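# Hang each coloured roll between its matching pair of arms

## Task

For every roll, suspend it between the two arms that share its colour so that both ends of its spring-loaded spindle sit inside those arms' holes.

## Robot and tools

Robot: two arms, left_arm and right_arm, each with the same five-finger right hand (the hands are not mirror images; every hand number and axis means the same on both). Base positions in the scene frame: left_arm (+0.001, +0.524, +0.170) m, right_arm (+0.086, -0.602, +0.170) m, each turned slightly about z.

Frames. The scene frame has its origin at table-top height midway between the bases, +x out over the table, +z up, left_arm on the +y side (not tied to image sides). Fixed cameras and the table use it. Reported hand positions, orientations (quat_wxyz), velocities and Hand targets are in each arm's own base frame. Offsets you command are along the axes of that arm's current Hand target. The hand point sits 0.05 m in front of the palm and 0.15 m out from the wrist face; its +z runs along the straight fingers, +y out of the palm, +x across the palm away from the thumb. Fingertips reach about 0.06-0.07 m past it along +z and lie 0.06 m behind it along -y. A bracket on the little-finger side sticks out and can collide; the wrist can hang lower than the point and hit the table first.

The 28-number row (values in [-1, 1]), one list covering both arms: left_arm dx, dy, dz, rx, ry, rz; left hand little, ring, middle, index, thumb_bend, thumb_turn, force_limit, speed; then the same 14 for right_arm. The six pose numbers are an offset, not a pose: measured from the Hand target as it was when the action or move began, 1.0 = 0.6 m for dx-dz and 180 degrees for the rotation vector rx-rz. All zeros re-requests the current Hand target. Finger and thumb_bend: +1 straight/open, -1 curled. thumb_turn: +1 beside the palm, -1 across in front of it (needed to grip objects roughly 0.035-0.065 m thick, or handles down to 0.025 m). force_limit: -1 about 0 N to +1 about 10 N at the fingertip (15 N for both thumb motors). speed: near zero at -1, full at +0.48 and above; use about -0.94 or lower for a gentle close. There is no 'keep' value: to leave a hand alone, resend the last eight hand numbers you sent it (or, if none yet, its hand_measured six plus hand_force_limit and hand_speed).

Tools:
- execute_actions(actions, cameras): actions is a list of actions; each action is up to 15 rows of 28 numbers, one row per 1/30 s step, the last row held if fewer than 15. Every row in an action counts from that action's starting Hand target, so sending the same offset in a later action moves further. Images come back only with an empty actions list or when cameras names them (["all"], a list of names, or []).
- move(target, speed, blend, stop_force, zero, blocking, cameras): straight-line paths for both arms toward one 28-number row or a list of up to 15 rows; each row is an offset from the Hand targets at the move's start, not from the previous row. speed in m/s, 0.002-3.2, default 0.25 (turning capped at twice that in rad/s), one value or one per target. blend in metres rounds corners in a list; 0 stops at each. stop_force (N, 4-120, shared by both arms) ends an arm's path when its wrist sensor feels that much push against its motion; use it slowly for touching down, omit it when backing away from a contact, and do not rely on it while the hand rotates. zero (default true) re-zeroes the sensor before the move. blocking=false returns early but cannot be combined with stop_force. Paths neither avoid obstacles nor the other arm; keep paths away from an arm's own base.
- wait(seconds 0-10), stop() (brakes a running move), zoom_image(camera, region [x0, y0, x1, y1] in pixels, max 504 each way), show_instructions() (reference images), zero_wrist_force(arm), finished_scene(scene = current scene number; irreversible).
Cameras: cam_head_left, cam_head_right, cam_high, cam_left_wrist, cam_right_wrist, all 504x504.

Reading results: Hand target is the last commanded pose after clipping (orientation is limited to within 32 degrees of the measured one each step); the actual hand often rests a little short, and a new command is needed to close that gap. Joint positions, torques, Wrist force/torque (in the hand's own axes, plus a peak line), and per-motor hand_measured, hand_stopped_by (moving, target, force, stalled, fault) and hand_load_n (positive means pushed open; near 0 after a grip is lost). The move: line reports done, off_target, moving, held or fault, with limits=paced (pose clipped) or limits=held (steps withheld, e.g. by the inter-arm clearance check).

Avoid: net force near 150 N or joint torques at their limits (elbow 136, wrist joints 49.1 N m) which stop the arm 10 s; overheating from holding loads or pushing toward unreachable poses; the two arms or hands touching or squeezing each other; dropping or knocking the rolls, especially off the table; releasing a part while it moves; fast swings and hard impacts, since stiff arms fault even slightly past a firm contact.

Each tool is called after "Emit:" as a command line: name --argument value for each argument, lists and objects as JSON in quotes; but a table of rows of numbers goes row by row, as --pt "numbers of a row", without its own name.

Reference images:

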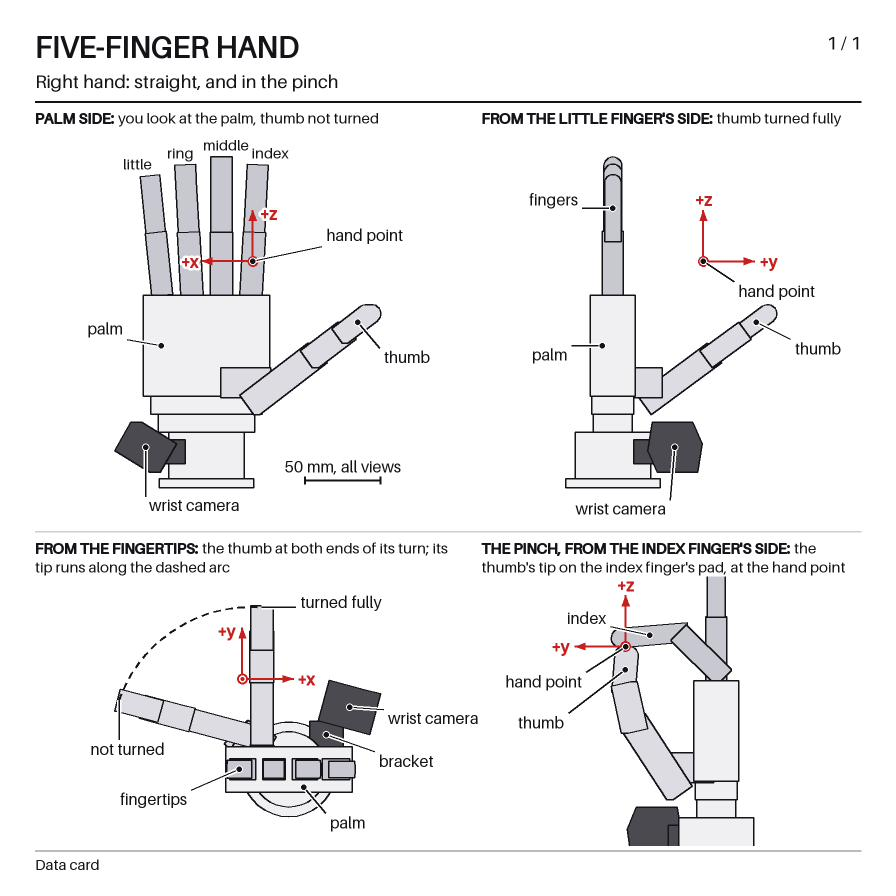

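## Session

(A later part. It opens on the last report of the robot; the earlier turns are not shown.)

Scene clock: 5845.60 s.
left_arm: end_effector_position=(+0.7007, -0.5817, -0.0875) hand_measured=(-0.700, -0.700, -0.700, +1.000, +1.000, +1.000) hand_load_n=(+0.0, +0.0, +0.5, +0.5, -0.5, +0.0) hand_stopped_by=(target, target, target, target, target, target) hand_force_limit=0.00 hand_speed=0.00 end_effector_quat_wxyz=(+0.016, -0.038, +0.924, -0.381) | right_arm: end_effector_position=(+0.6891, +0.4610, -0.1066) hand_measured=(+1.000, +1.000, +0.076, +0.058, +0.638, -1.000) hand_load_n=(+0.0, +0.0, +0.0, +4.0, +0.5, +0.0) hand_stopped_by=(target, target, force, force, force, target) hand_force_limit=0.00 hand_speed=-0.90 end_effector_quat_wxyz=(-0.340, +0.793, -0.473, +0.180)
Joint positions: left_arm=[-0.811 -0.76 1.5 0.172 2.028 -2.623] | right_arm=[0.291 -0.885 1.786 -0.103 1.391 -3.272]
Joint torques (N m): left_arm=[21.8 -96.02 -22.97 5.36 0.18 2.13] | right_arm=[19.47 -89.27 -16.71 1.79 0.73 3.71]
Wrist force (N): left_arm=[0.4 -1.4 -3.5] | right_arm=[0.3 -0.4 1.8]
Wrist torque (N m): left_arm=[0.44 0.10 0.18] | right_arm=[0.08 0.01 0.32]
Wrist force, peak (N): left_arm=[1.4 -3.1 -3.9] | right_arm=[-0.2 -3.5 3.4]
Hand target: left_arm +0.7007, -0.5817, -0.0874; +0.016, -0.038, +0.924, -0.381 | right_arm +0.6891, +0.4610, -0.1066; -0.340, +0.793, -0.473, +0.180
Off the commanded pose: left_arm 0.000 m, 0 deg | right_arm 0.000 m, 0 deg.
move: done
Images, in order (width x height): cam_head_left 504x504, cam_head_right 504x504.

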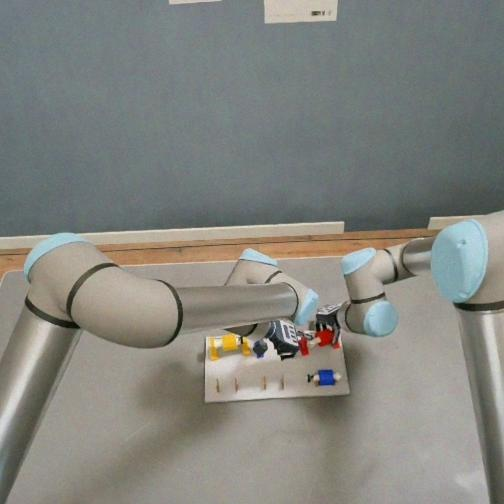

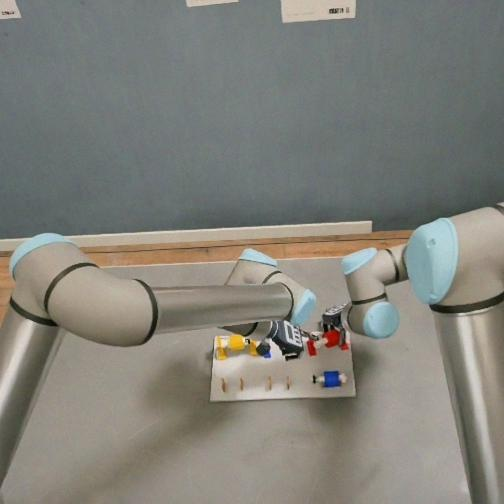

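Emit:
move --pt "0 -0.0353 -0.03535 0 0 0 -0.7 -0.7 -0.7 1 1 1 0 0 0 0 0 0 0 0 1 1 -0.25 -0.25 0.1 -1 0.0 -0.9" --pt "0.24575 -0.0837 -0.1508 0 0 0 1 1 1 1 1 1 0 0 0 0 0 0 0 0 1 1 -0.25 -0.25 0.1 -1 0.0 -0.9" --speed '[0.03,0.1]' --blend '[0.01,0]' --cameras '["cam_left_wrist","cam_right_wrist"]'

Emit:
zoom_image --camera "cam_left_wrist" --region '[90, 180, 290, 380]'

Scene clock: 5867.00 s.
left_arm: end_effector_position=(+0.5514, -0.5658, +0.0121) hand_measured=(+1.000, +1.000, +1.000, +1.000, +1.000, +1.000) hand_load_n=(+0.0, +0.0, +0.0, -0.5, +0.0, +0.0) hand_stopped_by=(target, target, target, target, target, target) hand_force_limit=0.00 hand_speed=0.00 end_effector_quat_wxyz=(+0.016, -0.038, +0.924, -0.381) | right_arm: end_effector_position=(+0.6891, +0.4610, -0.1066) hand_measured=(+1.000, +1.000, +0.076, +0.058, +0.638, -1.000) hand_load_n=(+0.0, +0.0, +0.0, +3.5, +1.0, +0.0) hand_stopped_by=(target, target, force, force, force, target) hand_force_limit=0.00 hand_speed=-0.90 end_effector_quat_wxyz=(-0.340, +0.793, -0.473, +0.180)
Joint positions: left_arm=[-0.96 -1.042 1.787 0.116 1.933 -2.749] | right_arm=[0.291 -0.885 1.786 -0.103 1.391 -3.272]
Joint torques (N m): left_arm=[21.5 -54.79 -31.9 3.76 0.83 2.71] | right_arm=[19.16 -88.42 -15.63 2 0.03 3.74]
Wrist force (N): left_arm=[0.1 0.0 -1.7] | right_arm=[-0.3 -0.9 1.8]
Wrist torque (N m): left_arm=[0.09 0.12 0.15] | right_arm=[0.02 0.06 0.28]
Wrist force, peak (N): left_arm=[0.1 -2.6 -3.9] | right_arm=[0.4 -0.6 2.5]
Hand target: left_arm +0.5514, -0.5658, +0.0121; +0.016, -0.038, +0.924, -0.381 | right_arm +0.6891, +0.4610, -0.1066; -0.340, +0.793, -0.473, +0.180
Off the commanded pose: left_arm 0.000 m, 0 deg | right_arm 0.000 m, 0 deg.
move: done
camera_calibration:
cam_left_wrist: T_world_to_cam=[[-0.308763, 0.650201, -0.694193, 0.54391], [0.744255, 0.619616, 0.24932, -0.0699134], [0.592241, -0.439676, -0.67523, -0.450187], [0, 0, 0, 1]] pos_world=[0.486592, -0.508268, 0.0910293]
cam_right_wrist: T_world_to_cam=[[-0.494415, -0.512997, -0.701704, 0.504466], [-0.863769, 0.380275, 0.330595, 0.440585], [0.0972462, 0.769561, -0.631125, -0.378086], [0, 0, 0, 1]] pos_world=[0.666747, 0.382206, -0.0302889]
Images, in order (width x height): cam_left_wrist 504x504, cam_right_wrist 504x504.

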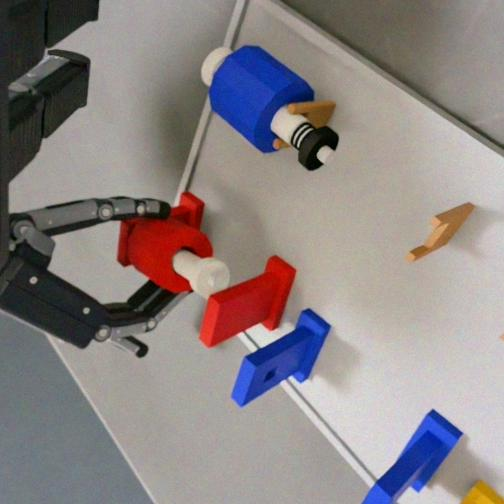

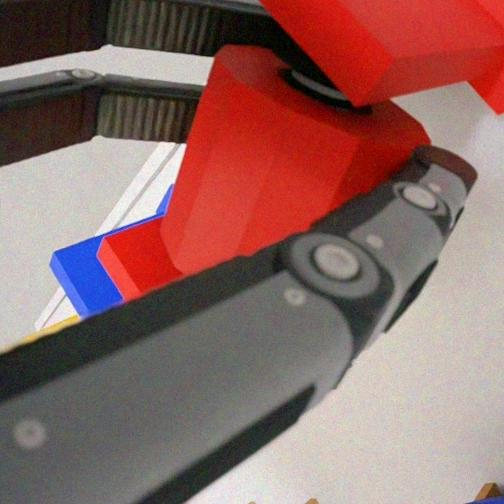

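Scaled by 2.520 from the camera's 504x504 image, which has a finer 720x720 frame.

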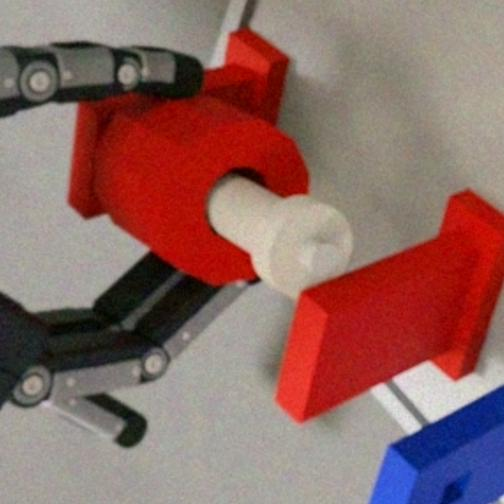

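Emit:
move --pt "-0.12288 0.1203 -0.02092 0 0 0 -0.7 -0.7 -0.7 1 1 1 0 0 0.00017 0.00354 0.00352 0 0 0 1 1 -0.25 -0.25 0.1 -1 0.0 -0.9" --pt "-0.20075 0.1617 0.11548 0 0 0 -0.7 -0.7 -0.7 1 1 1 0 0 0.00017 0.00354 0.00352 0 0 0 1 1 -0.25 -0.25 0.1 -1 0.0 -0.9" --speed 0.07 --blend '[0.02,0]' --cameras '["cam_head_left","cam_head_right"]'

Emit:
zoom_image --camera "cam_head_right" --region '[300, 325, 350, 375]'

Emit:
zoom_image --camera "cam_head_left" --region '[295, 325, 345, 375]'

Scene clock: 5901.43 s.
left_arm: end_effector_position=(+0.6699, -0.5360, -0.1054) hand_measured=(-0.700, -0.700, -0.700, +1.000, +1.000, +1.000) hand_load_n=(+0.0, +0.0, +0.0, +0.0, +0.0, +0.0) hand_stopped_by=(target, target, target, target, target, target) hand_force_limit=0.00 hand_speed=0.00 end_effector_quat_wxyz=(+0.016, -0.038, +0.924, -0.381) | right_arm: end_effector_position=(+0.6891, +0.4610, -0.1096) hand_measured=(+1.000, +1.000, +0.076, +0.058, +0.638, -1.000) hand_load_n=(+0.0, +0.0, +0.0, +0.5, +0.0, +0.0) hand_stopped_by=(target, target, force, force, force, target) hand_force_limit=0.00 hand_speed=-0.90 end_effector_quat_wxyz=(-0.340, +0.793, -0.473, +0.180)
Joint positions: left_arm=[-0.798 -0.799 1.625 0.09 2.036 -2.611] | right_arm=[0.291 -0.881 1.786 -0.107 1.391 -3.272]
Joint torques (N m): left_arm=[7.23 -95.51 -18.73 3.38 0.63 0.54] | right_arm=[19.01 -76.71 -14.58 0.54 2.03 3.84]
Wrist force (N): left_arm=[-0.2 -0.4 -1.6] | right_arm=[0.0 -0.7 -0.6]
Wrist torque (N m): left_arm=[0.08 0.15 0.11] | right_arm=[0.06 0.05 0.29]
Wrist force, peak (N): left_arm=[-0.4 0.2 -2.1] | right_arm=[0.2 -1.2 2.2]
Hand target: left_arm +0.6698, -0.5360, -0.1054; +0.016, -0.038, +0.924, -0.381 | right_arm +0.6891, +0.4610, -0.1096; -0.340, +0.793, -0.473, +0.180
Off the commanded pose: left_arm 0.000 m, 0 deg | right_arm 0.000 m, 0 deg.
move: done
Images, in order (width x height): cam_head_left 504x504, cam_head_right 504x504.

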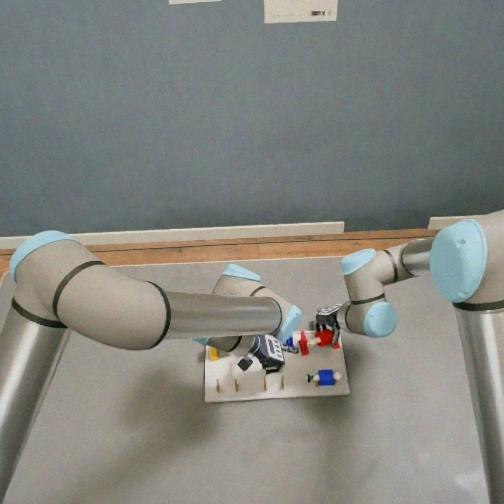

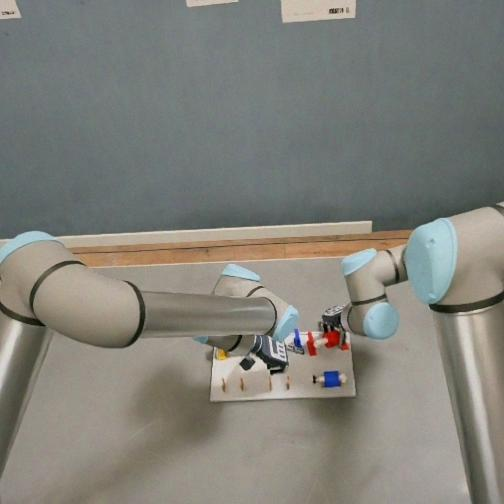

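Scaled by 10.080 from the camera's 504x504 image, which has a finer 720x720 frame.

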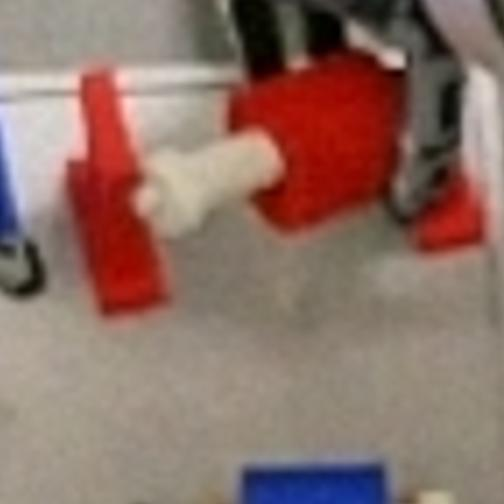

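Scaled by 10.080 from the camera's 504x504 image, which has a finer 720x720 frame.

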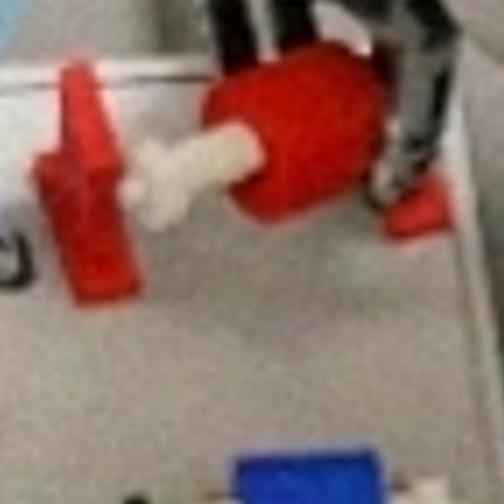

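Emit:
move --pt "-0.01988 -0.02535 0.02533 0 0 0 -0.7 -0.7 -0.7 1 1 1 0 0 0 0 0 0 0 0 1 1 -0.25 -0.25 0.1 -1 0.0 -0.9" --pt "-0.02595 -0.03755 0.0375 0 0 0 -0.7 -0.7 -0.7 1 1 1 0 0 0 0 0 0 0 0 1 1 -0.25 -0.25 0.1 -1 0.0 -0.9" --speed '[0.03,0.01]' --cameras '["cam_head_left","cam_head_right"]'

Emit:
zoom_image --camera "cam_head_right" --region '[300, 325, 350, 375]'

Emit:
zoom_image --camera "cam_head_left" --region '[295, 325, 345, 375]'

Scene clock: 5913.83 s.
left_arm: end_effector_position=(+0.6880, -0.5665, -0.1055) hand_measured=(-0.700, -0.700, -0.700, +1.000, +1.000, +1.000) hand_load_n=(+0.0, +0.0, +0.0, -7.0, -0.5, +0.0) hand_stopped_by=(target, target, target, target, target, target) hand_force_limit=0.00 hand_speed=0.00 end_effector_quat_wxyz=(+0.016, -0.038, +0.924, -0.381) | right_arm: end_effector_position=(+0.6891, +0.4610, -0.1096) hand_measured=(+1.000, +1.000, +0.076, +0.058, +0.638, -1.000) hand_load_n=(+0.0, +0.0, +0.0, +0.5, +0.0, +0.0) hand_stopped_by=(target, target, force, force, force, target) hand_force_limit=0.00 hand_speed=-0.90 end_effector_quat_wxyz=(-0.340, +0.793, -0.473, +0.180)
Joint positions: left_arm=[-0.809 -0.763 1.549 0.127 2.029 -2.621] | right_arm=[0.291 -0.881 1.786 -0.107 1.391 -3.272]
Joint torques (N m): left_arm=[-16.1 -87.49 -28.62 1.51 -0.96 -1.57] | right_arm=[18.98 -87.81 -15.58 1.93 2.45 3.93]
Wrist force (N): left_arm=[1.8 4.7 -6.7] | right_arm=[0.3 -1.2 -0.2]
Wrist torque (N m): left_arm=[0.15 0.17 0.35] | right_arm=[-0.02 0.04 0.28]
Wrist force, peak (N): left_arm=[1.6 4.3 -7.2] | right_arm=[0.8 -1.2 -0.7]
Hand target: left_arm +0.6880, -0.5664, -0.1055; +0.016, -0.038, +0.924, -0.381 | right_arm +0.6891, +0.4610, -0.1096; -0.340, +0.793, -0.473, +0.180
Off the commanded pose: left_arm 0.000 m, 0 deg | right_arm 0.000 m, 0 deg.
move: done
Images, in order (width x height): cam_head_left 504x504, cam_head_right 504x504.

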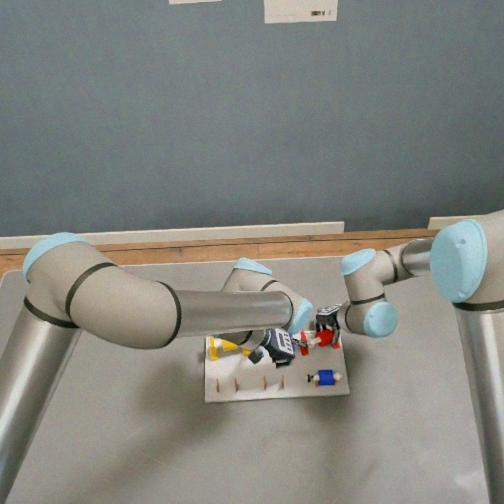

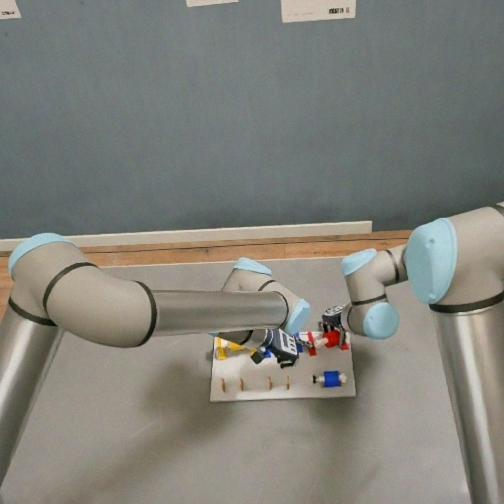

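Scaled by 10.080 from the camera's 504x504 image, which has a finer 720x720 frame.

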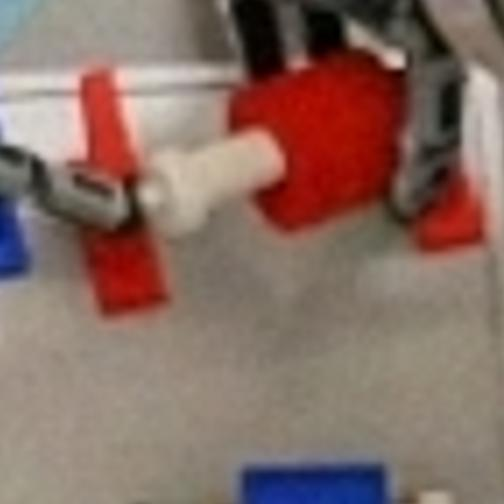

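Scaled by 10.080 from the camera's 504x504 image, which has a finer 720x720 frame.

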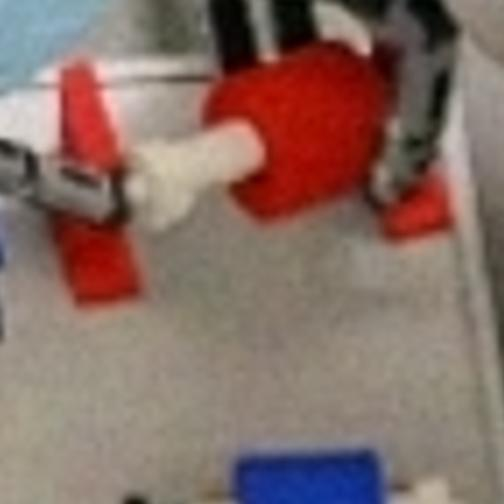

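Emit:
move --target '[0,0,0,0,0,0,-0.7,-0.7,-0.7,1,1,1,0,0,0.00208,-0.0065,0.00643,0.00116,0.02359,0.02343,1,1,-0.25,-0.25,0.1,-1,0.0,-0.9]' --speed 0.01 --cameras '["cam_head_left","cam_head_right"]'

Emit:
zoom_image --camera "cam_head_right" --region '[300, 325, 350, 375]'

Emit:
zoom_image --camera "cam_head_left" --region '[295, 325, 345, 375]'

Scene clock: 5928.60 s.
left_arm: end_effector_position=(+0.6880, -0.5664, -0.1055) hand_measured=(-0.700, -0.700, -0.700, +1.000, +1.000, +1.000) hand_load_n=(+0.0, +0.0, +0.5, -7.5, +0.0, -0.5) hand_stopped_by=(target, target, target, target, target, target) hand_force_limit=0.00 hand_speed=0.00 end_effector_quat_wxyz=(+0.016, -0.038, +0.924, -0.381) | right_arm: end_effector_position=(+0.6945, +0.4626, -0.1096) hand_measured=(+1.000, +1.000, +0.076, +0.058, +0.638, -1.000) hand_load_n=(+0.0, +0.0, +0.0, +0.0, +4.5, -1.5) hand_stopped_by=(target, target, force, force, force, target) hand_force_limit=0.00 hand_speed=-0.90 end_effector_quat_wxyz=(-0.330, +0.767, -0.514, +0.198)
Joint positions: left_arm=[-0.809 -0.763 1.549 0.127 2.029 -2.621] | right_arm=[0.313 -0.88 1.782 -0.116 1.48 -3.181]
Joint torques (N m): left_arm=[17.86 -100.18 -22.93 -2.28 0.48 2.04] | right_arm=[12.79 -78.69 -38.16 -1.54 0.4 1.22]
Wrist force (N): left_arm=[0.8 5.2 -7.0] | right_arm=[1.3 2.0 -2.2]
Wrist torque (N m): left_arm=[0.12 0.12 0.27] | right_arm=[0.06 -0.01 -0.01]
Wrist force, peak (N): left_arm=[0.6 5.4 -7.8] | right_arm=[1.8 1.7 -2.7]
Hand target: left_arm +0.6880, -0.5664, -0.1055; +0.016, -0.038, +0.924, -0.381 | right_arm +0.6945, +0.4626, -0.1096; -0.330, +0.767, -0.514, +0.198
Off the commanded pose: left_arm 0.000 m, 0 deg | right_arm 0.000 m, 0 deg.
move: done
Images, in order (width x height): cam_head_left 504x504, cam_head_right 504x504.

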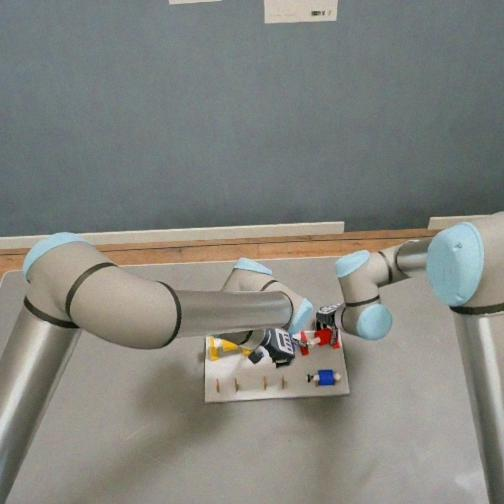

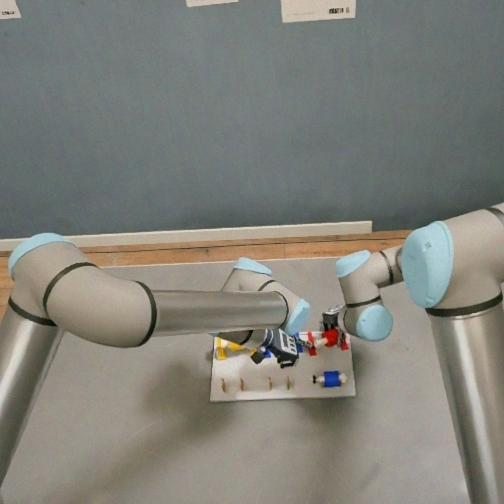

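Scaled by 10.080 from the camera's 504x504 image, which has a finer 720x720 frame.

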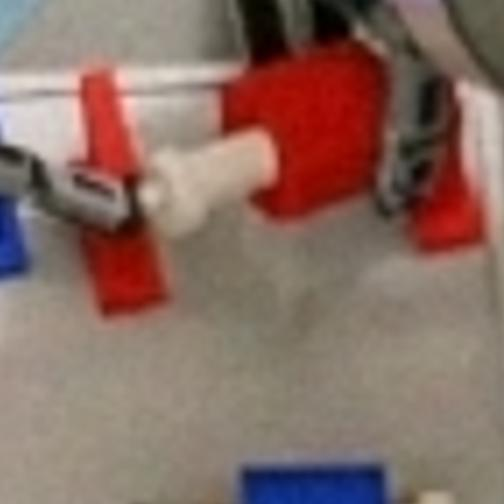

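Scaled by 10.080 from the camera's 504x504 image, which has a finer 720x720 frame.

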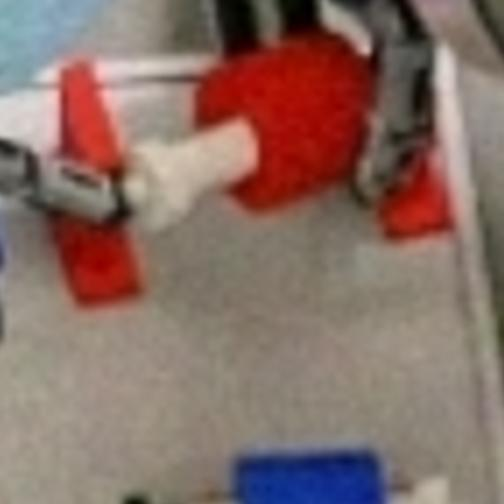

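Emit:
move --target '[0,0,0,0,0,0,-0.7,-0.7,-0.7,1,1,1,0,0,0.0017,-0.0072,0.0072,0.00116,0.02359,0.02343,1,1,-0.25,-0.25,0.1,-1,0.0,-0.9]' --speed 0.01 --cameras '["cam_head_left","cam_head_right"]'

Emit:
zoom_image --camera "cam_head_right" --region '[300, 325, 350, 375]'

Emit:
zoom_image --camera "cam_head_left" --region '[295, 325, 345, 375]'

Scene clock: 5937.70 s.
left_arm: end_effector_position=(+0.6880, -0.5664, -0.1055) hand_measured=(-0.700, -0.700, -0.700, +1.000, +1.000, +1.000) hand_load_n=(+0.0, +0.0, +0.0, -1.0, +0.0, -0.5) hand_stopped_by=(target, target, target, target, target, target) hand_force_limit=0.00 hand_speed=0.00 end_effector_quat_wxyz=(+0.016, -0.038, +0.924, -0.381) | right_arm: end_effector_position=(+0.7005, +0.4641, -0.1096) hand_measured=(+1.000, +1.000, +0.076, +0.058, +0.644, -1.000) hand_load_n=(+0.0, -0.5, +0.0, +0.0, +35.0, -10.5) hand_stopped_by=(target, target, force, force, force, target) hand_force_limit=0.00 hand_speed=-0.90 end_effector_quat_wxyz=(-0.319, +0.739, -0.553, +0.215)
Joint positions: left_arm=[-0.809 -0.763 1.549 0.127 2.029 -2.621] | right_arm=[0.335 -0.875 1.77 -0.113 1.57 -3.092]
Joint torques (N m): left_arm=[8.98 -99.07 -24.21 4.57 0.55 1.78] | right_arm=[12.82 -86.61 -54.29 -5.11 -0.32 2.13]
Wrist force (N): left_arm=[-0.4 0.6 -1.4] | right_arm=[7.1 16.4 -17.7]
Wrist torque (N m): left_arm=[0.06 0.11 0.22] | right_arm=[-0.11 -0.03 -0.02]
Wrist force, peak (N): left_arm=[-3.1 7.5 -10.5] | right_arm=[7.2 16.8 -17.8]
Hand target: left_arm +0.6880, -0.5664, -0.1055; +0.016, -0.038, +0.924, -0.381 | right_arm +0.7005, +0.4641, -0.1096; -0.319, +0.739, -0.553, +0.214
Off the commanded pose: left_arm 0.000 m, 0 deg | right_arm 0.000 m, 0 deg.
move: done
Images, in order (width x height): cam_head_left 504x504, cam_head_right 504x504.

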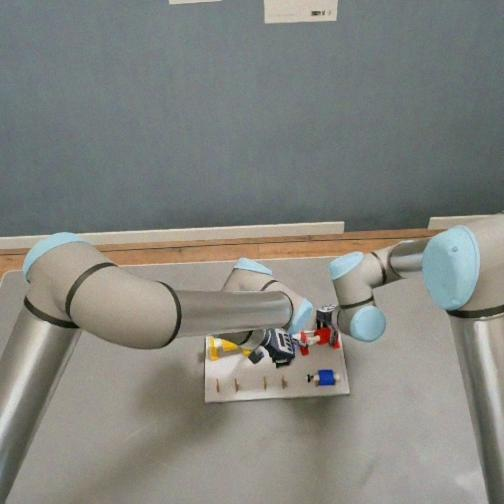

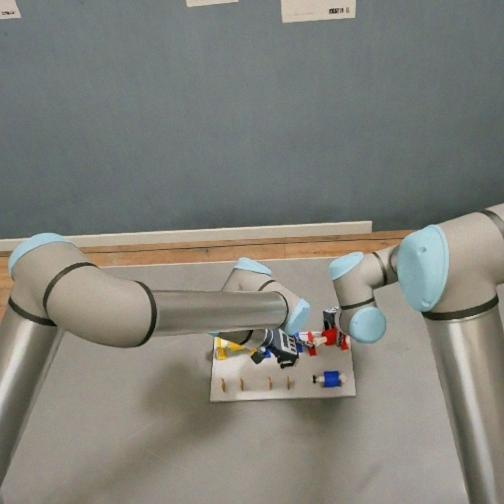

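Scaled by 10.080 from the camera's 504x504 image, which has a finer 720x720 frame.

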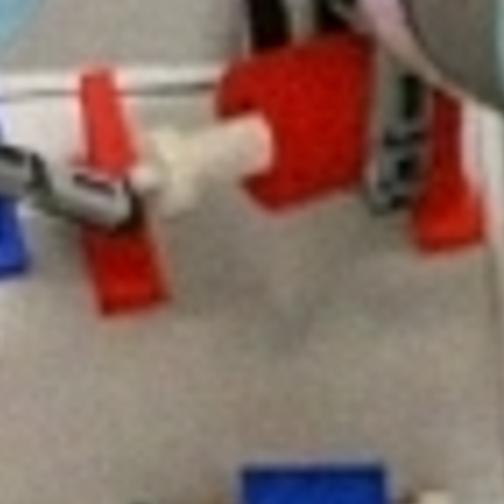

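Scaled by 10.080 from the camera's 504x504 image, which has a finer 720x720 frame.

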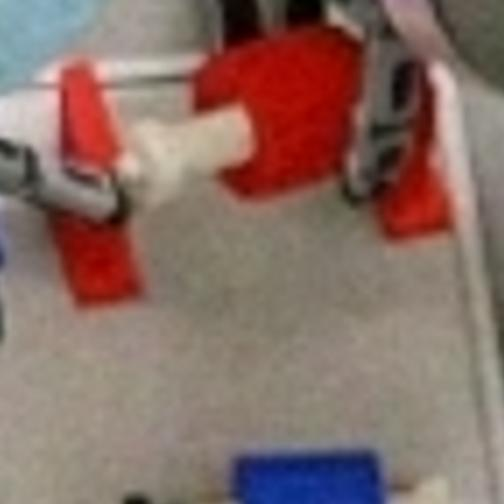

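Emit:
move --target '[0,0,0,0,0,0,-0.7,-0.7,-0.7,1,1,1,0,0,-0.0017,0.0062,-0.0062,-0.0006,-0.0118,-0.0117,1,1,-0.25,-0.25,0.1,-1,0.0,-0.9]' --speed 0.03 --cameras '["cam_head_left","cam_head_right","cam_right_wrist"]'

Emit:
zoom_image --camera "cam_head_right" --region '[300, 325, 330, 355]'

Emit:
zoom_image --camera "cam_head_left" --region '[295, 325, 325, 355]'

Scene clock: 5944.93 s.
left_arm: end_effector_position=(+0.6880, -0.5664, -0.1055) hand_measured=(-0.700, -0.700, -0.700, +1.000, +1.000, +1.000) hand_load_n=(+0.0, +0.0, +0.0, -0.5, +0.0, -0.5) hand_stopped_by=(target, target, target, target, target, target) hand_force_limit=0.00 hand_speed=0.00 end_effector_quat_wxyz=(+0.016, -0.038, +0.924, -0.381) | right_arm: end_effector_position=(+0.6952, +0.4634, -0.1096) hand_measured=(+1.000, +1.000, +0.076, +0.058, +0.638, -1.000) hand_load_n=(+0.0, +0.0, +0.5, +0.0, +0.0, +0.0) hand_stopped_by=(target, target, force, force, force, target) hand_force_limit=0.00 hand_speed=-0.90 end_effector_quat_wxyz=(-0.325, +0.753, -0.534, +0.206)
Joint positions: left_arm=[-0.809 -0.763 1.549 0.127 2.029 -2.621] | right_arm=[0.325 -0.88 1.781 -0.118 1.526 -3.136]
Joint torques (N m): left_arm=[6.79 -98.88 -23.97 4.3 0.6 1.29] | right_arm=[-1.09 -91.37 -21.89 1.36 3.11 3.69]
Wrist force (N): left_arm=[-0.2 0.3 -1.4] | right_arm=[0.3 -0.6 -0.8]
Wrist torque (N m): left_arm=[0.06 0.16 0.23] | right_arm=[0.03 -0.05 0.31]
Wrist force, peak (N): left_arm=[-0.6 0.8 -2.0] | right_arm=[7.3 17.2 -17.9]
Hand target: left_arm +0.6880, -0.5664, -0.1055; +0.016, -0.038, +0.924, -0.381 | right_arm +0.6952, +0.4635, -0.1096; -0.324, +0.753, -0.534, +0.206
Off the commanded pose: left_arm 0.000 m, 0 deg | right_arm 0.000 m, 0 deg.
move: done
camera_calibration:
cam_right_wrist: T_world_to_cam=[[-0.568395, -0.429794, -0.701573, 0.519601], [-0.793939, 0.510221, 0.330659, 0.337091], [0.215842, 0.744951, -0.631237, -0.453499], [0, 0, 0, 1]] pos_world=[0.660852, 0.389165, -0.0331894]
Images, in order (width x height): cam_head_left 504x504, cam_head_right 504x504, cam_right_wrist 504x504.

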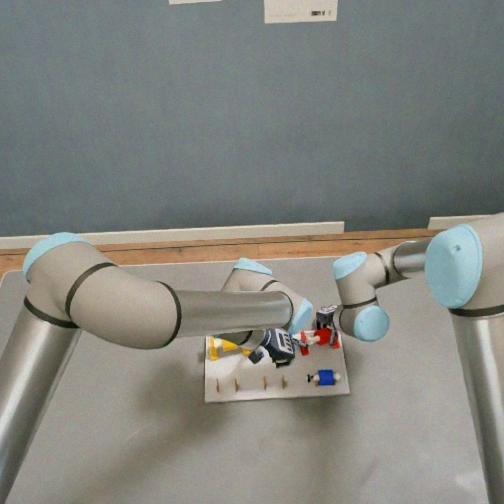

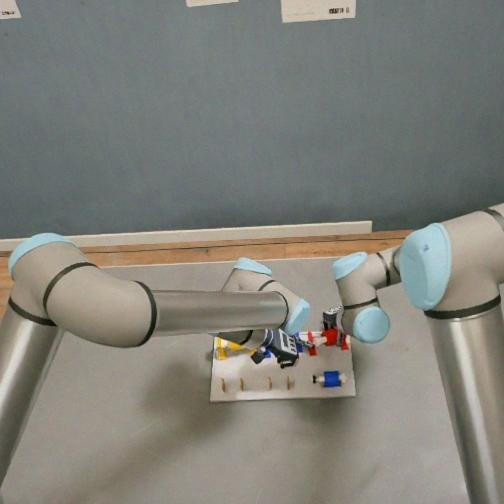

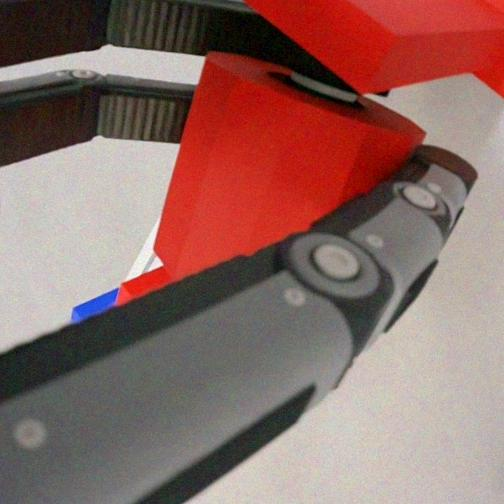

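Scaled by 16.800 from the camera's 504x504 image, which has a finer 720x720 frame.

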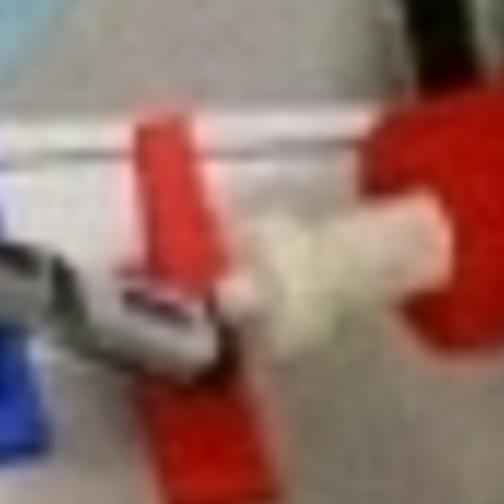

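Scaled by 16.800 from the camera's 504x504 image, which has a finer 720x720 frame.

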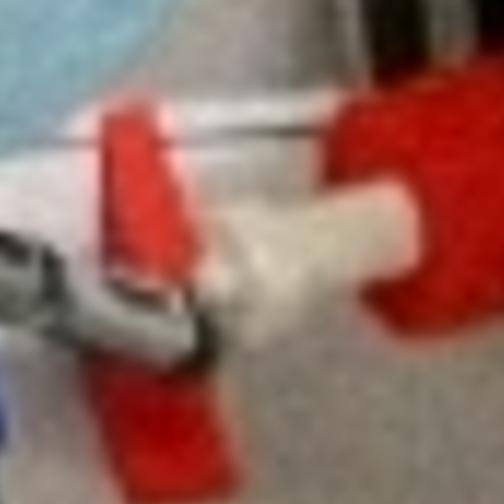

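Emit:
move --pt "0.04997 -0.00158 0.00155 0 0 0 -0.7 -0.7 -0.7 1 1 1 0 0 0 0 0 0 0 0 1 1 -0.25 -0.25 0.1 -1 0.0 -0.9" --pt "0.14 0.005 -0.13 0 0 0 -0.7 -0.7 -0.7 1 1 1 0 0 0 0 0 0 0 0 1 1 -0.25 -0.25 0.1 -1 0.0 -0.9" --pt "0.2223 -0.0956 -0.1594 0 0 0 1 1 1 1 1 1 0 0 0 0 0 0 0 0 1 1 -0.25 -0.25 0.1 -1 0.0 -0.9" --speed '[0.02,0.06,0.08]' --blend '[0.005,0.02,0]' --cameras '["cam_left_wrist"]'

Emit:
zoom_image --camera "cam_left_wrist" --region '[90, 160, 290, 360]'

Scene clock: 5958.27 s.
left_arm: end_effector_position=(+0.5528, -0.5508, +0.0027) hand_measured=(+1.000, +1.000, +1.000, +1.000, +1.000, +1.000) hand_load_n=(+0.0, +0.0, +0.0, -0.5, +0.0, +0.0) hand_stopped_by=(target, target, target, target, target, target) hand_force_limit=0.00 hand_speed=0.00 end_effector_quat_wxyz=(+0.016, -0.038, +0.924, -0.381) | right_arm: end_effector_position=(+0.6952, +0.4635, -0.1096) hand_measured=(+1.000, +1.000, +0.076, +0.058, +0.638, -1.000) hand_load_n=(+0.0, +0.0, +0.5, -0.5, +0.5, +0.0) hand_stopped_by=(target, target, force, force, force, target) hand_force_limit=0.00 hand_speed=-0.90 end_effector_quat_wxyz=(-0.324, +0.753, -0.534, +0.206)
Joint positions: left_arm=[-0.945 -1.041 1.809 0.098 1.943 -2.737] | right_arm=[0.325 -0.88 1.781 -0.118 1.526 -3.135]
Joint torques (N m): left_arm=[23.41 -55.55 -32.63 -0.15 0.77 2.88] | right_arm=[18.3 -77.97 -35.8 3.07 3.15 3.89]
Wrist force (N): left_arm=[0.0 -0.4 -1.6] | right_arm=[0.3 -0.5 -1.3]
Wrist torque (N m): left_arm=[0.02 0.12 0.14] | right_arm=[0.06 -0.04 0.22]
Wrist force, peak (N): left_arm=[0.5 -1.2 -1.7] | right_arm=[0.8 -0.5 -1.6]
Hand target: left_arm +0.5528, -0.5508, +0.0027; +0.016, -0.038, +0.924, -0.381 | right_arm +0.6952, +0.4635, -0.1096; -0.324, +0.753, -0.534, +0.206
Off the commanded pose: left_arm 0.000 m, 0 deg | right_arm 0.000 m, 0 deg.
move: done
camera_calibration:
cam_left_wrist: T_world_to_cam=[[-0.308763, 0.650201, -0.694193, 0.527998], [0.744255, 0.619616, 0.24932, -0.0779679], [0.592241, -0.439676, -0.67523, -0.450725], [0, 0, 0, 1]] pos_world=[0.487992, -0.493168, 0.0816293]
Images, in order (width x height): cam_left_wrist 504x504.

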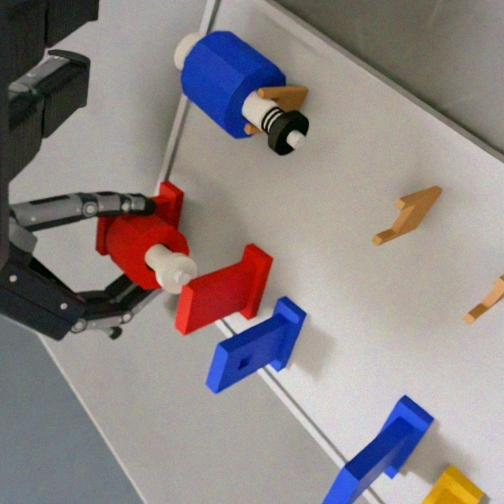

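Scaled by 2.520 from the camera's 504x504 image, which has a finer 720x720 frame.

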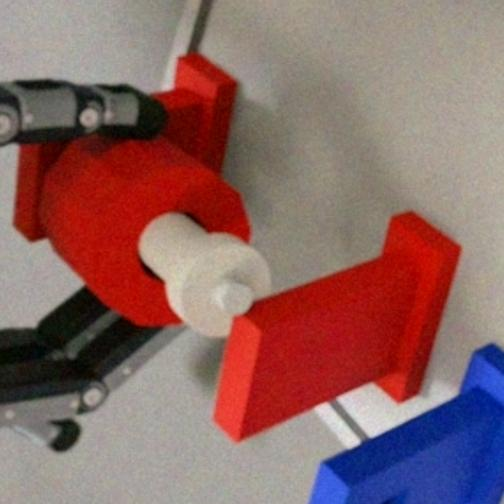

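Emit:
zoom_image --camera "cam_left_wrist" --region '[145, 235, 225, 315]'

Scaled by 6.300 from the camera's 504x504 image, which has a finer 720x720 frame.

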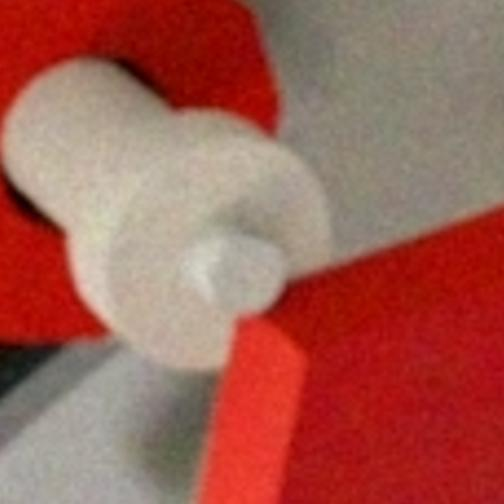

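Emit:
move --pt "-0.11575 0.0329 -0.02638 0 0 0 -0.7 -0.7 -0.7 1 1 1 0 0 0 0 0 0 0 0 1 1 -0.25 -0.25 0.1 -1 0.0 -0.9" --pt "-0.23143 0.03282 0.13262 0 0 0 -0.7 -0.7 -0.7 1 1 1 0 0 0 0 0 0 0 0 1 1 -0.25 -0.25 0.1 -1 0.0 -0.9" --speed '[0.1,0.06]' --blend '[0.02,0]' --cameras '[]'

Emit:
move --target '[0,0.03413,0.03418,0,0,0,-0.7,-0.7,-0.7,1,1,1,0,0,0,0,0,0,0,0,1,1,-0.25,-0.25,0.1,-1,0.0,-0.9]' --speed 0.012 --stop_force 9 --cameras '["cam_head_left","cam_head_right"]'

Emit:
zoom_image --camera "cam_head_right" --region '[300, 325, 350, 375]'

Scene clock: 5986.10 s.
left_arm: end_effector_position=(+0.6947, -0.5813, -0.0676) hand_measured=(-0.700, -0.700, -0.700, +1.000, +1.000, +1.000) hand_load_n=(+0.0, +0.5, +0.0, +0.0, +0.0, +0.0) hand_stopped_by=(target, target, target, target, target, target) hand_force_limit=0.00 hand_speed=0.00 end_effector_quat_wxyz=(+0.016, -0.038, +0.924, -0.381) | right_arm: end_effector_position=(+0.6952, +0.4635, -0.1096) hand_measured=(+1.000, +1.000, +0.076, +0.058, +0.638, -1.000) hand_load_n=(+0.0, +0.0, +0.5, +0.0, +0.5, +0.0) hand_stopped_by=(target, target, force, force, force, target) hand_force_limit=0.00 hand_speed=-0.90 end_effector_quat_wxyz=(-0.324, +0.753, -0.534, +0.206)
Joint positions: left_arm=[-0.816 -0.789 1.51 0.188 2.025 -2.627] | right_arm=[0.325 -0.88 1.781 -0.118 1.526 -3.135]
Joint torques (N m): left_arm=[10.74 -99.67 -20.3 1.25 0.57 0.99] | right_arm=[16.09 -77.99 -37.28 3.21 3.17 3.85]
Wrist force (N): left_arm=[0.2 -0.3 -1.6] | right_arm=[-0.1 -0.1 -1.0]
Wrist torque (N m): left_arm=[0.09 0.07 0.12] | right_arm=[0.10 0.01 0.20]
Wrist force, peak (N): left_arm=[0.2 -0.3 -2.1] | right_arm=[0.7 -0.7 -1.5]
Hand target: left_arm +0.6947, -0.5813, -0.0675; +0.016, -0.038, +0.924, -0.381 | right_arm +0.6952, +0.4635, -0.1096; -0.324, +0.753, -0.534, +0.206
Off the commanded pose: left_arm 0.000 m, 0 deg | right_arm 0.000 m, 0 deg.
move: done
No camera images: "cameras" was empty.

Scene clock: 5989.53 s.
left_arm: end_effector_position=(+0.6946, -0.5812, -0.0965) hand_measured=(-0.700, -0.700, -0.700, +1.000, +1.000, +1.000) hand_load_n=(+0.0, +0.0, +0.0, +0.0, -0.5, +0.0) hand_stopped_by=(target, target, target, target, target, target) hand_force_limit=0.00 hand_speed=0.00 end_effector_quat_wxyz=(+0.016, -0.038, +0.924, -0.381) | right_arm: end_effector_position=(+0.6952, +0.4635, -0.1096) hand_measured=(+1.000, +1.000, +0.076, +0.058, +0.638, -1.000) hand_load_n=(+0.0, +0.0, +0.0, +0.5, +1.5, +0.0) hand_stopped_by=(target, target, force, force, force, target) hand_force_limit=0.00 hand_speed=-0.90 end_effector_quat_wxyz=(-0.324, +0.753, -0.534, +0.206)
Joint positions: left_arm=[-0.816 -0.757 1.514 0.153 2.025 -2.627] | right_arm=[0.325 -0.88 1.781 -0.118 1.526 -3.135]
Joint torques (N m): left_arm=[-0.93 -99.83 -23.29 5.35 1.8 2.2] | right_arm=[15.99 -77.24 -35.15 3.12 2.81 3.86]
Wrist force (N): left_arm=[0.0 -0.9 -3.7] | right_arm=[0.2 0.3 -1.3]
Wrist torque (N m): left_arm=[0.32 0.16 0.13] | right_arm=[0.06 0.00 0.22]
Wrist force, peak (N): left_arm=[0.0 -1.1 -4.4] | right_arm=[0.3 0.7 -1.7]
Hand target: left_arm +0.6947, -0.5812, -0.0965; +0.016, -0.038, +0.924, -0.381 | right_arm +0.6952, +0.4635, -0.1096; -0.324, +0.753, -0.534, +0.206
Off the commanded pose: left_arm 0.000 m, 0 deg | right_arm 0.000 m, 0 deg.
move: done
Images, in order (width x height): cam_head_left 504x504, cam_head_right 504x504.

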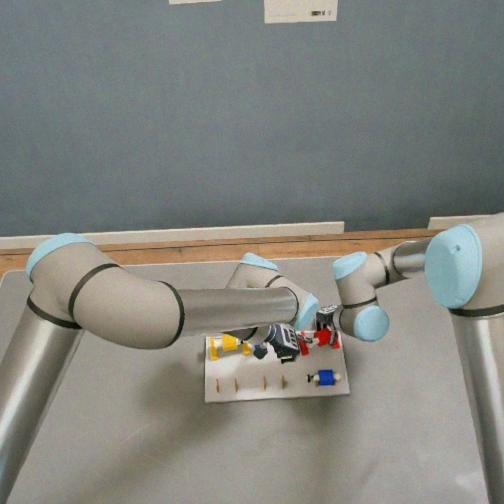

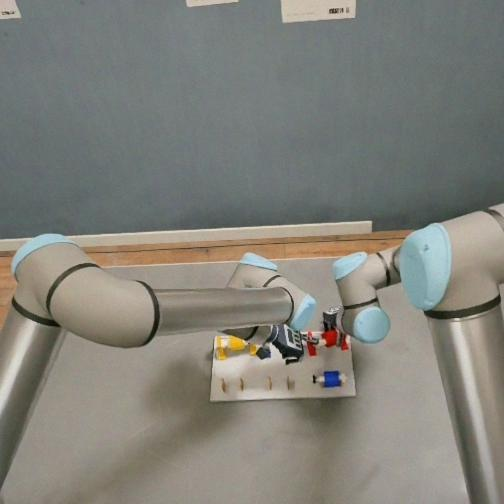

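Scaled by 10.080 from the camera's 504x504 image, which has a finer 720x720 frame.

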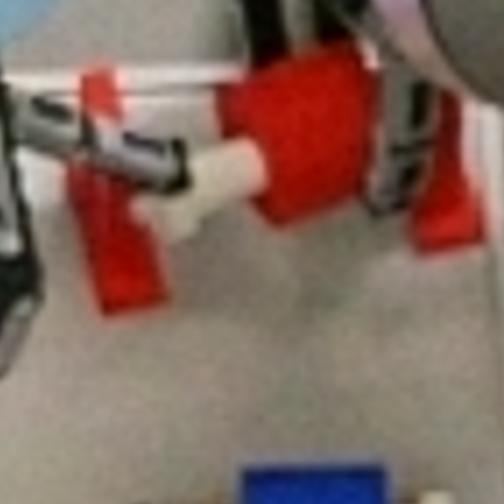

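Emit:
move --pt "0 -0.03532 -0.03534 0 0 0 -0.7 -0.7 -0.7 1 1 1 0 0 0 0 0 0 0 0 1 1 -0.25 -0.25 0.1 -1 0.0 -0.9" --pt "0.03818 0.0197 -0.09027 0 0 0 -0.7 -0.7 -0.7 1 1 1 0 0 0 0 0 0 0 0 1 1 -0.25 -0.25 0.1 -1 0.0 -0.9" --pt "0.03818 0.07503 -0.03492 0 0 0 -0.7 -0.7 -0.7 1 1 1 0 0 0 0 0 0 0 0 1 1 -0.25 -0.25 0.1 -1 0.0 -0.9" --pt "0.01755 0.04975 -0.00968 0 0 0 -0.7 -0.7 -0.7 1 1 1 0 0 0 0 0 0 0 0 1 1 -0.25 -0.25 0.1 -1 0.0 -0.9" --speed '[0.04,0.07,0.06,0.02]' --blend '[0.01,0.01,0.005,0]' --cameras '["cam_head_left","cam_head_right"]'

Emit:
zoom_image --camera "cam_head_right" --region '[300, 325, 350, 375]'

Emit:
zoom_image --camera "cam_head_left" --region '[295, 325, 345, 375]'

Scene clock: 6009.17 s.
left_arm: end_effector_position=(+0.6821, -0.5570, -0.1135) hand_measured=(-0.700, -0.700, -0.700, +1.000, +1.000, +1.000) hand_load_n=(+0.0, +0.0, +0.0, +0.0, +0.0, -0.5) hand_stopped_by=(target, target, target, target, target, target) hand_force_limit=0.00 hand_speed=0.00 end_effector_quat_wxyz=(+0.016, -0.038, +0.924, -0.381) | right_arm: end_effector_position=(+0.6952, +0.4635, -0.1096) hand_measured=(+1.000, +1.000, +0.076, +0.058, +0.638, -1.000) hand_load_n=(+0.0, +0.0, +0.0, +0.5, +2.0, +0.0) hand_stopped_by=(target, target, force, force, force, target) hand_force_limit=0.00 hand_speed=-0.90 end_effector_quat_wxyz=(-0.324, +0.753, -0.534, +0.206)
Joint positions: left_arm=[-0.806 -0.765 1.574 0.105 2.031 -2.618] | right_arm=[0.325 -0.88 1.781 -0.118 1.526 -3.135]
Joint torques (N m): left_arm=[-10.55 -92.62 -18.35 1.24 -1.03 -1.5] | right_arm=[14.98 -79.77 -34.42 3.05 1.98 3.76]
Wrist force (N): left_arm=[-0.1 -0.3 -1.5] | right_arm=[0.6 0.1 -1.5]
Wrist torque (N m): left_arm=[0.09 0.14 0.25] | right_arm=[0.05 -0.07 0.24]
Wrist force, peak (N): left_arm=[0.2 -1.4 -4.2] | right_arm=[0.5 -0.1 -2.0]
Hand target: left_arm +0.6821, -0.5569, -0.1134; +0.016, -0.038, +0.924, -0.381 | right_arm +0.6952, +0.4635, -0.1096; -0.324, +0.753, -0.534, +0.206
Off the commanded pose: left_arm 0.000 m, 0 deg | right_arm 0.000 m, 0 deg.
move: done
Images, in order (width x height): cam_head_left 504x504, cam_head_right 504x504.

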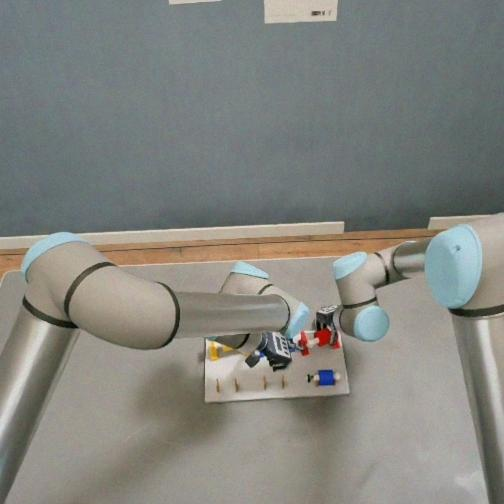

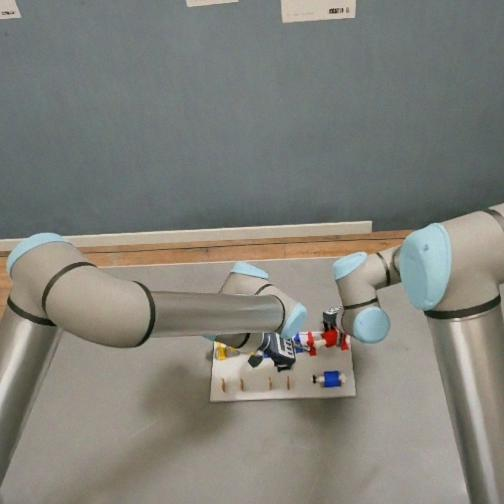

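Scaled by 10.080 from the camera's 504x504 image, which has a finer 720x720 frame.

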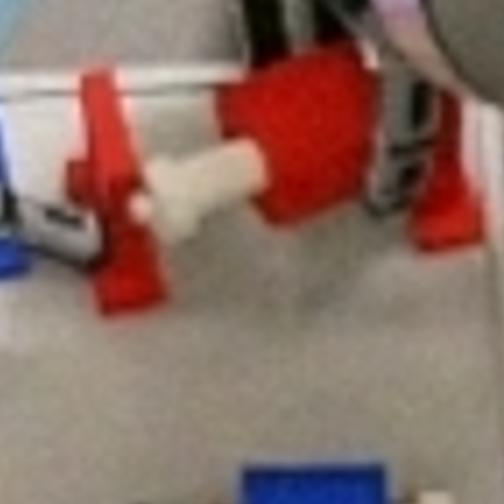

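Scaled by 10.080 from the camera's 504x504 image, which has a finer 720x720 frame.

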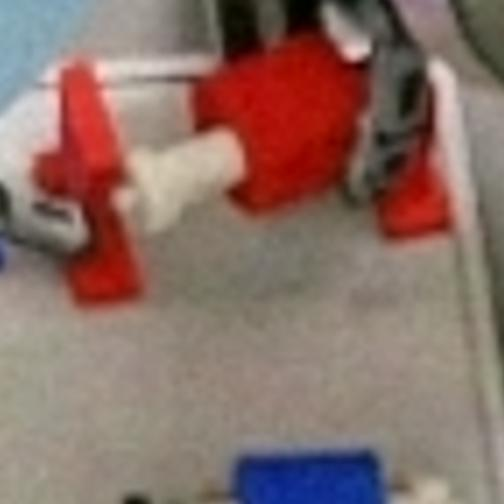

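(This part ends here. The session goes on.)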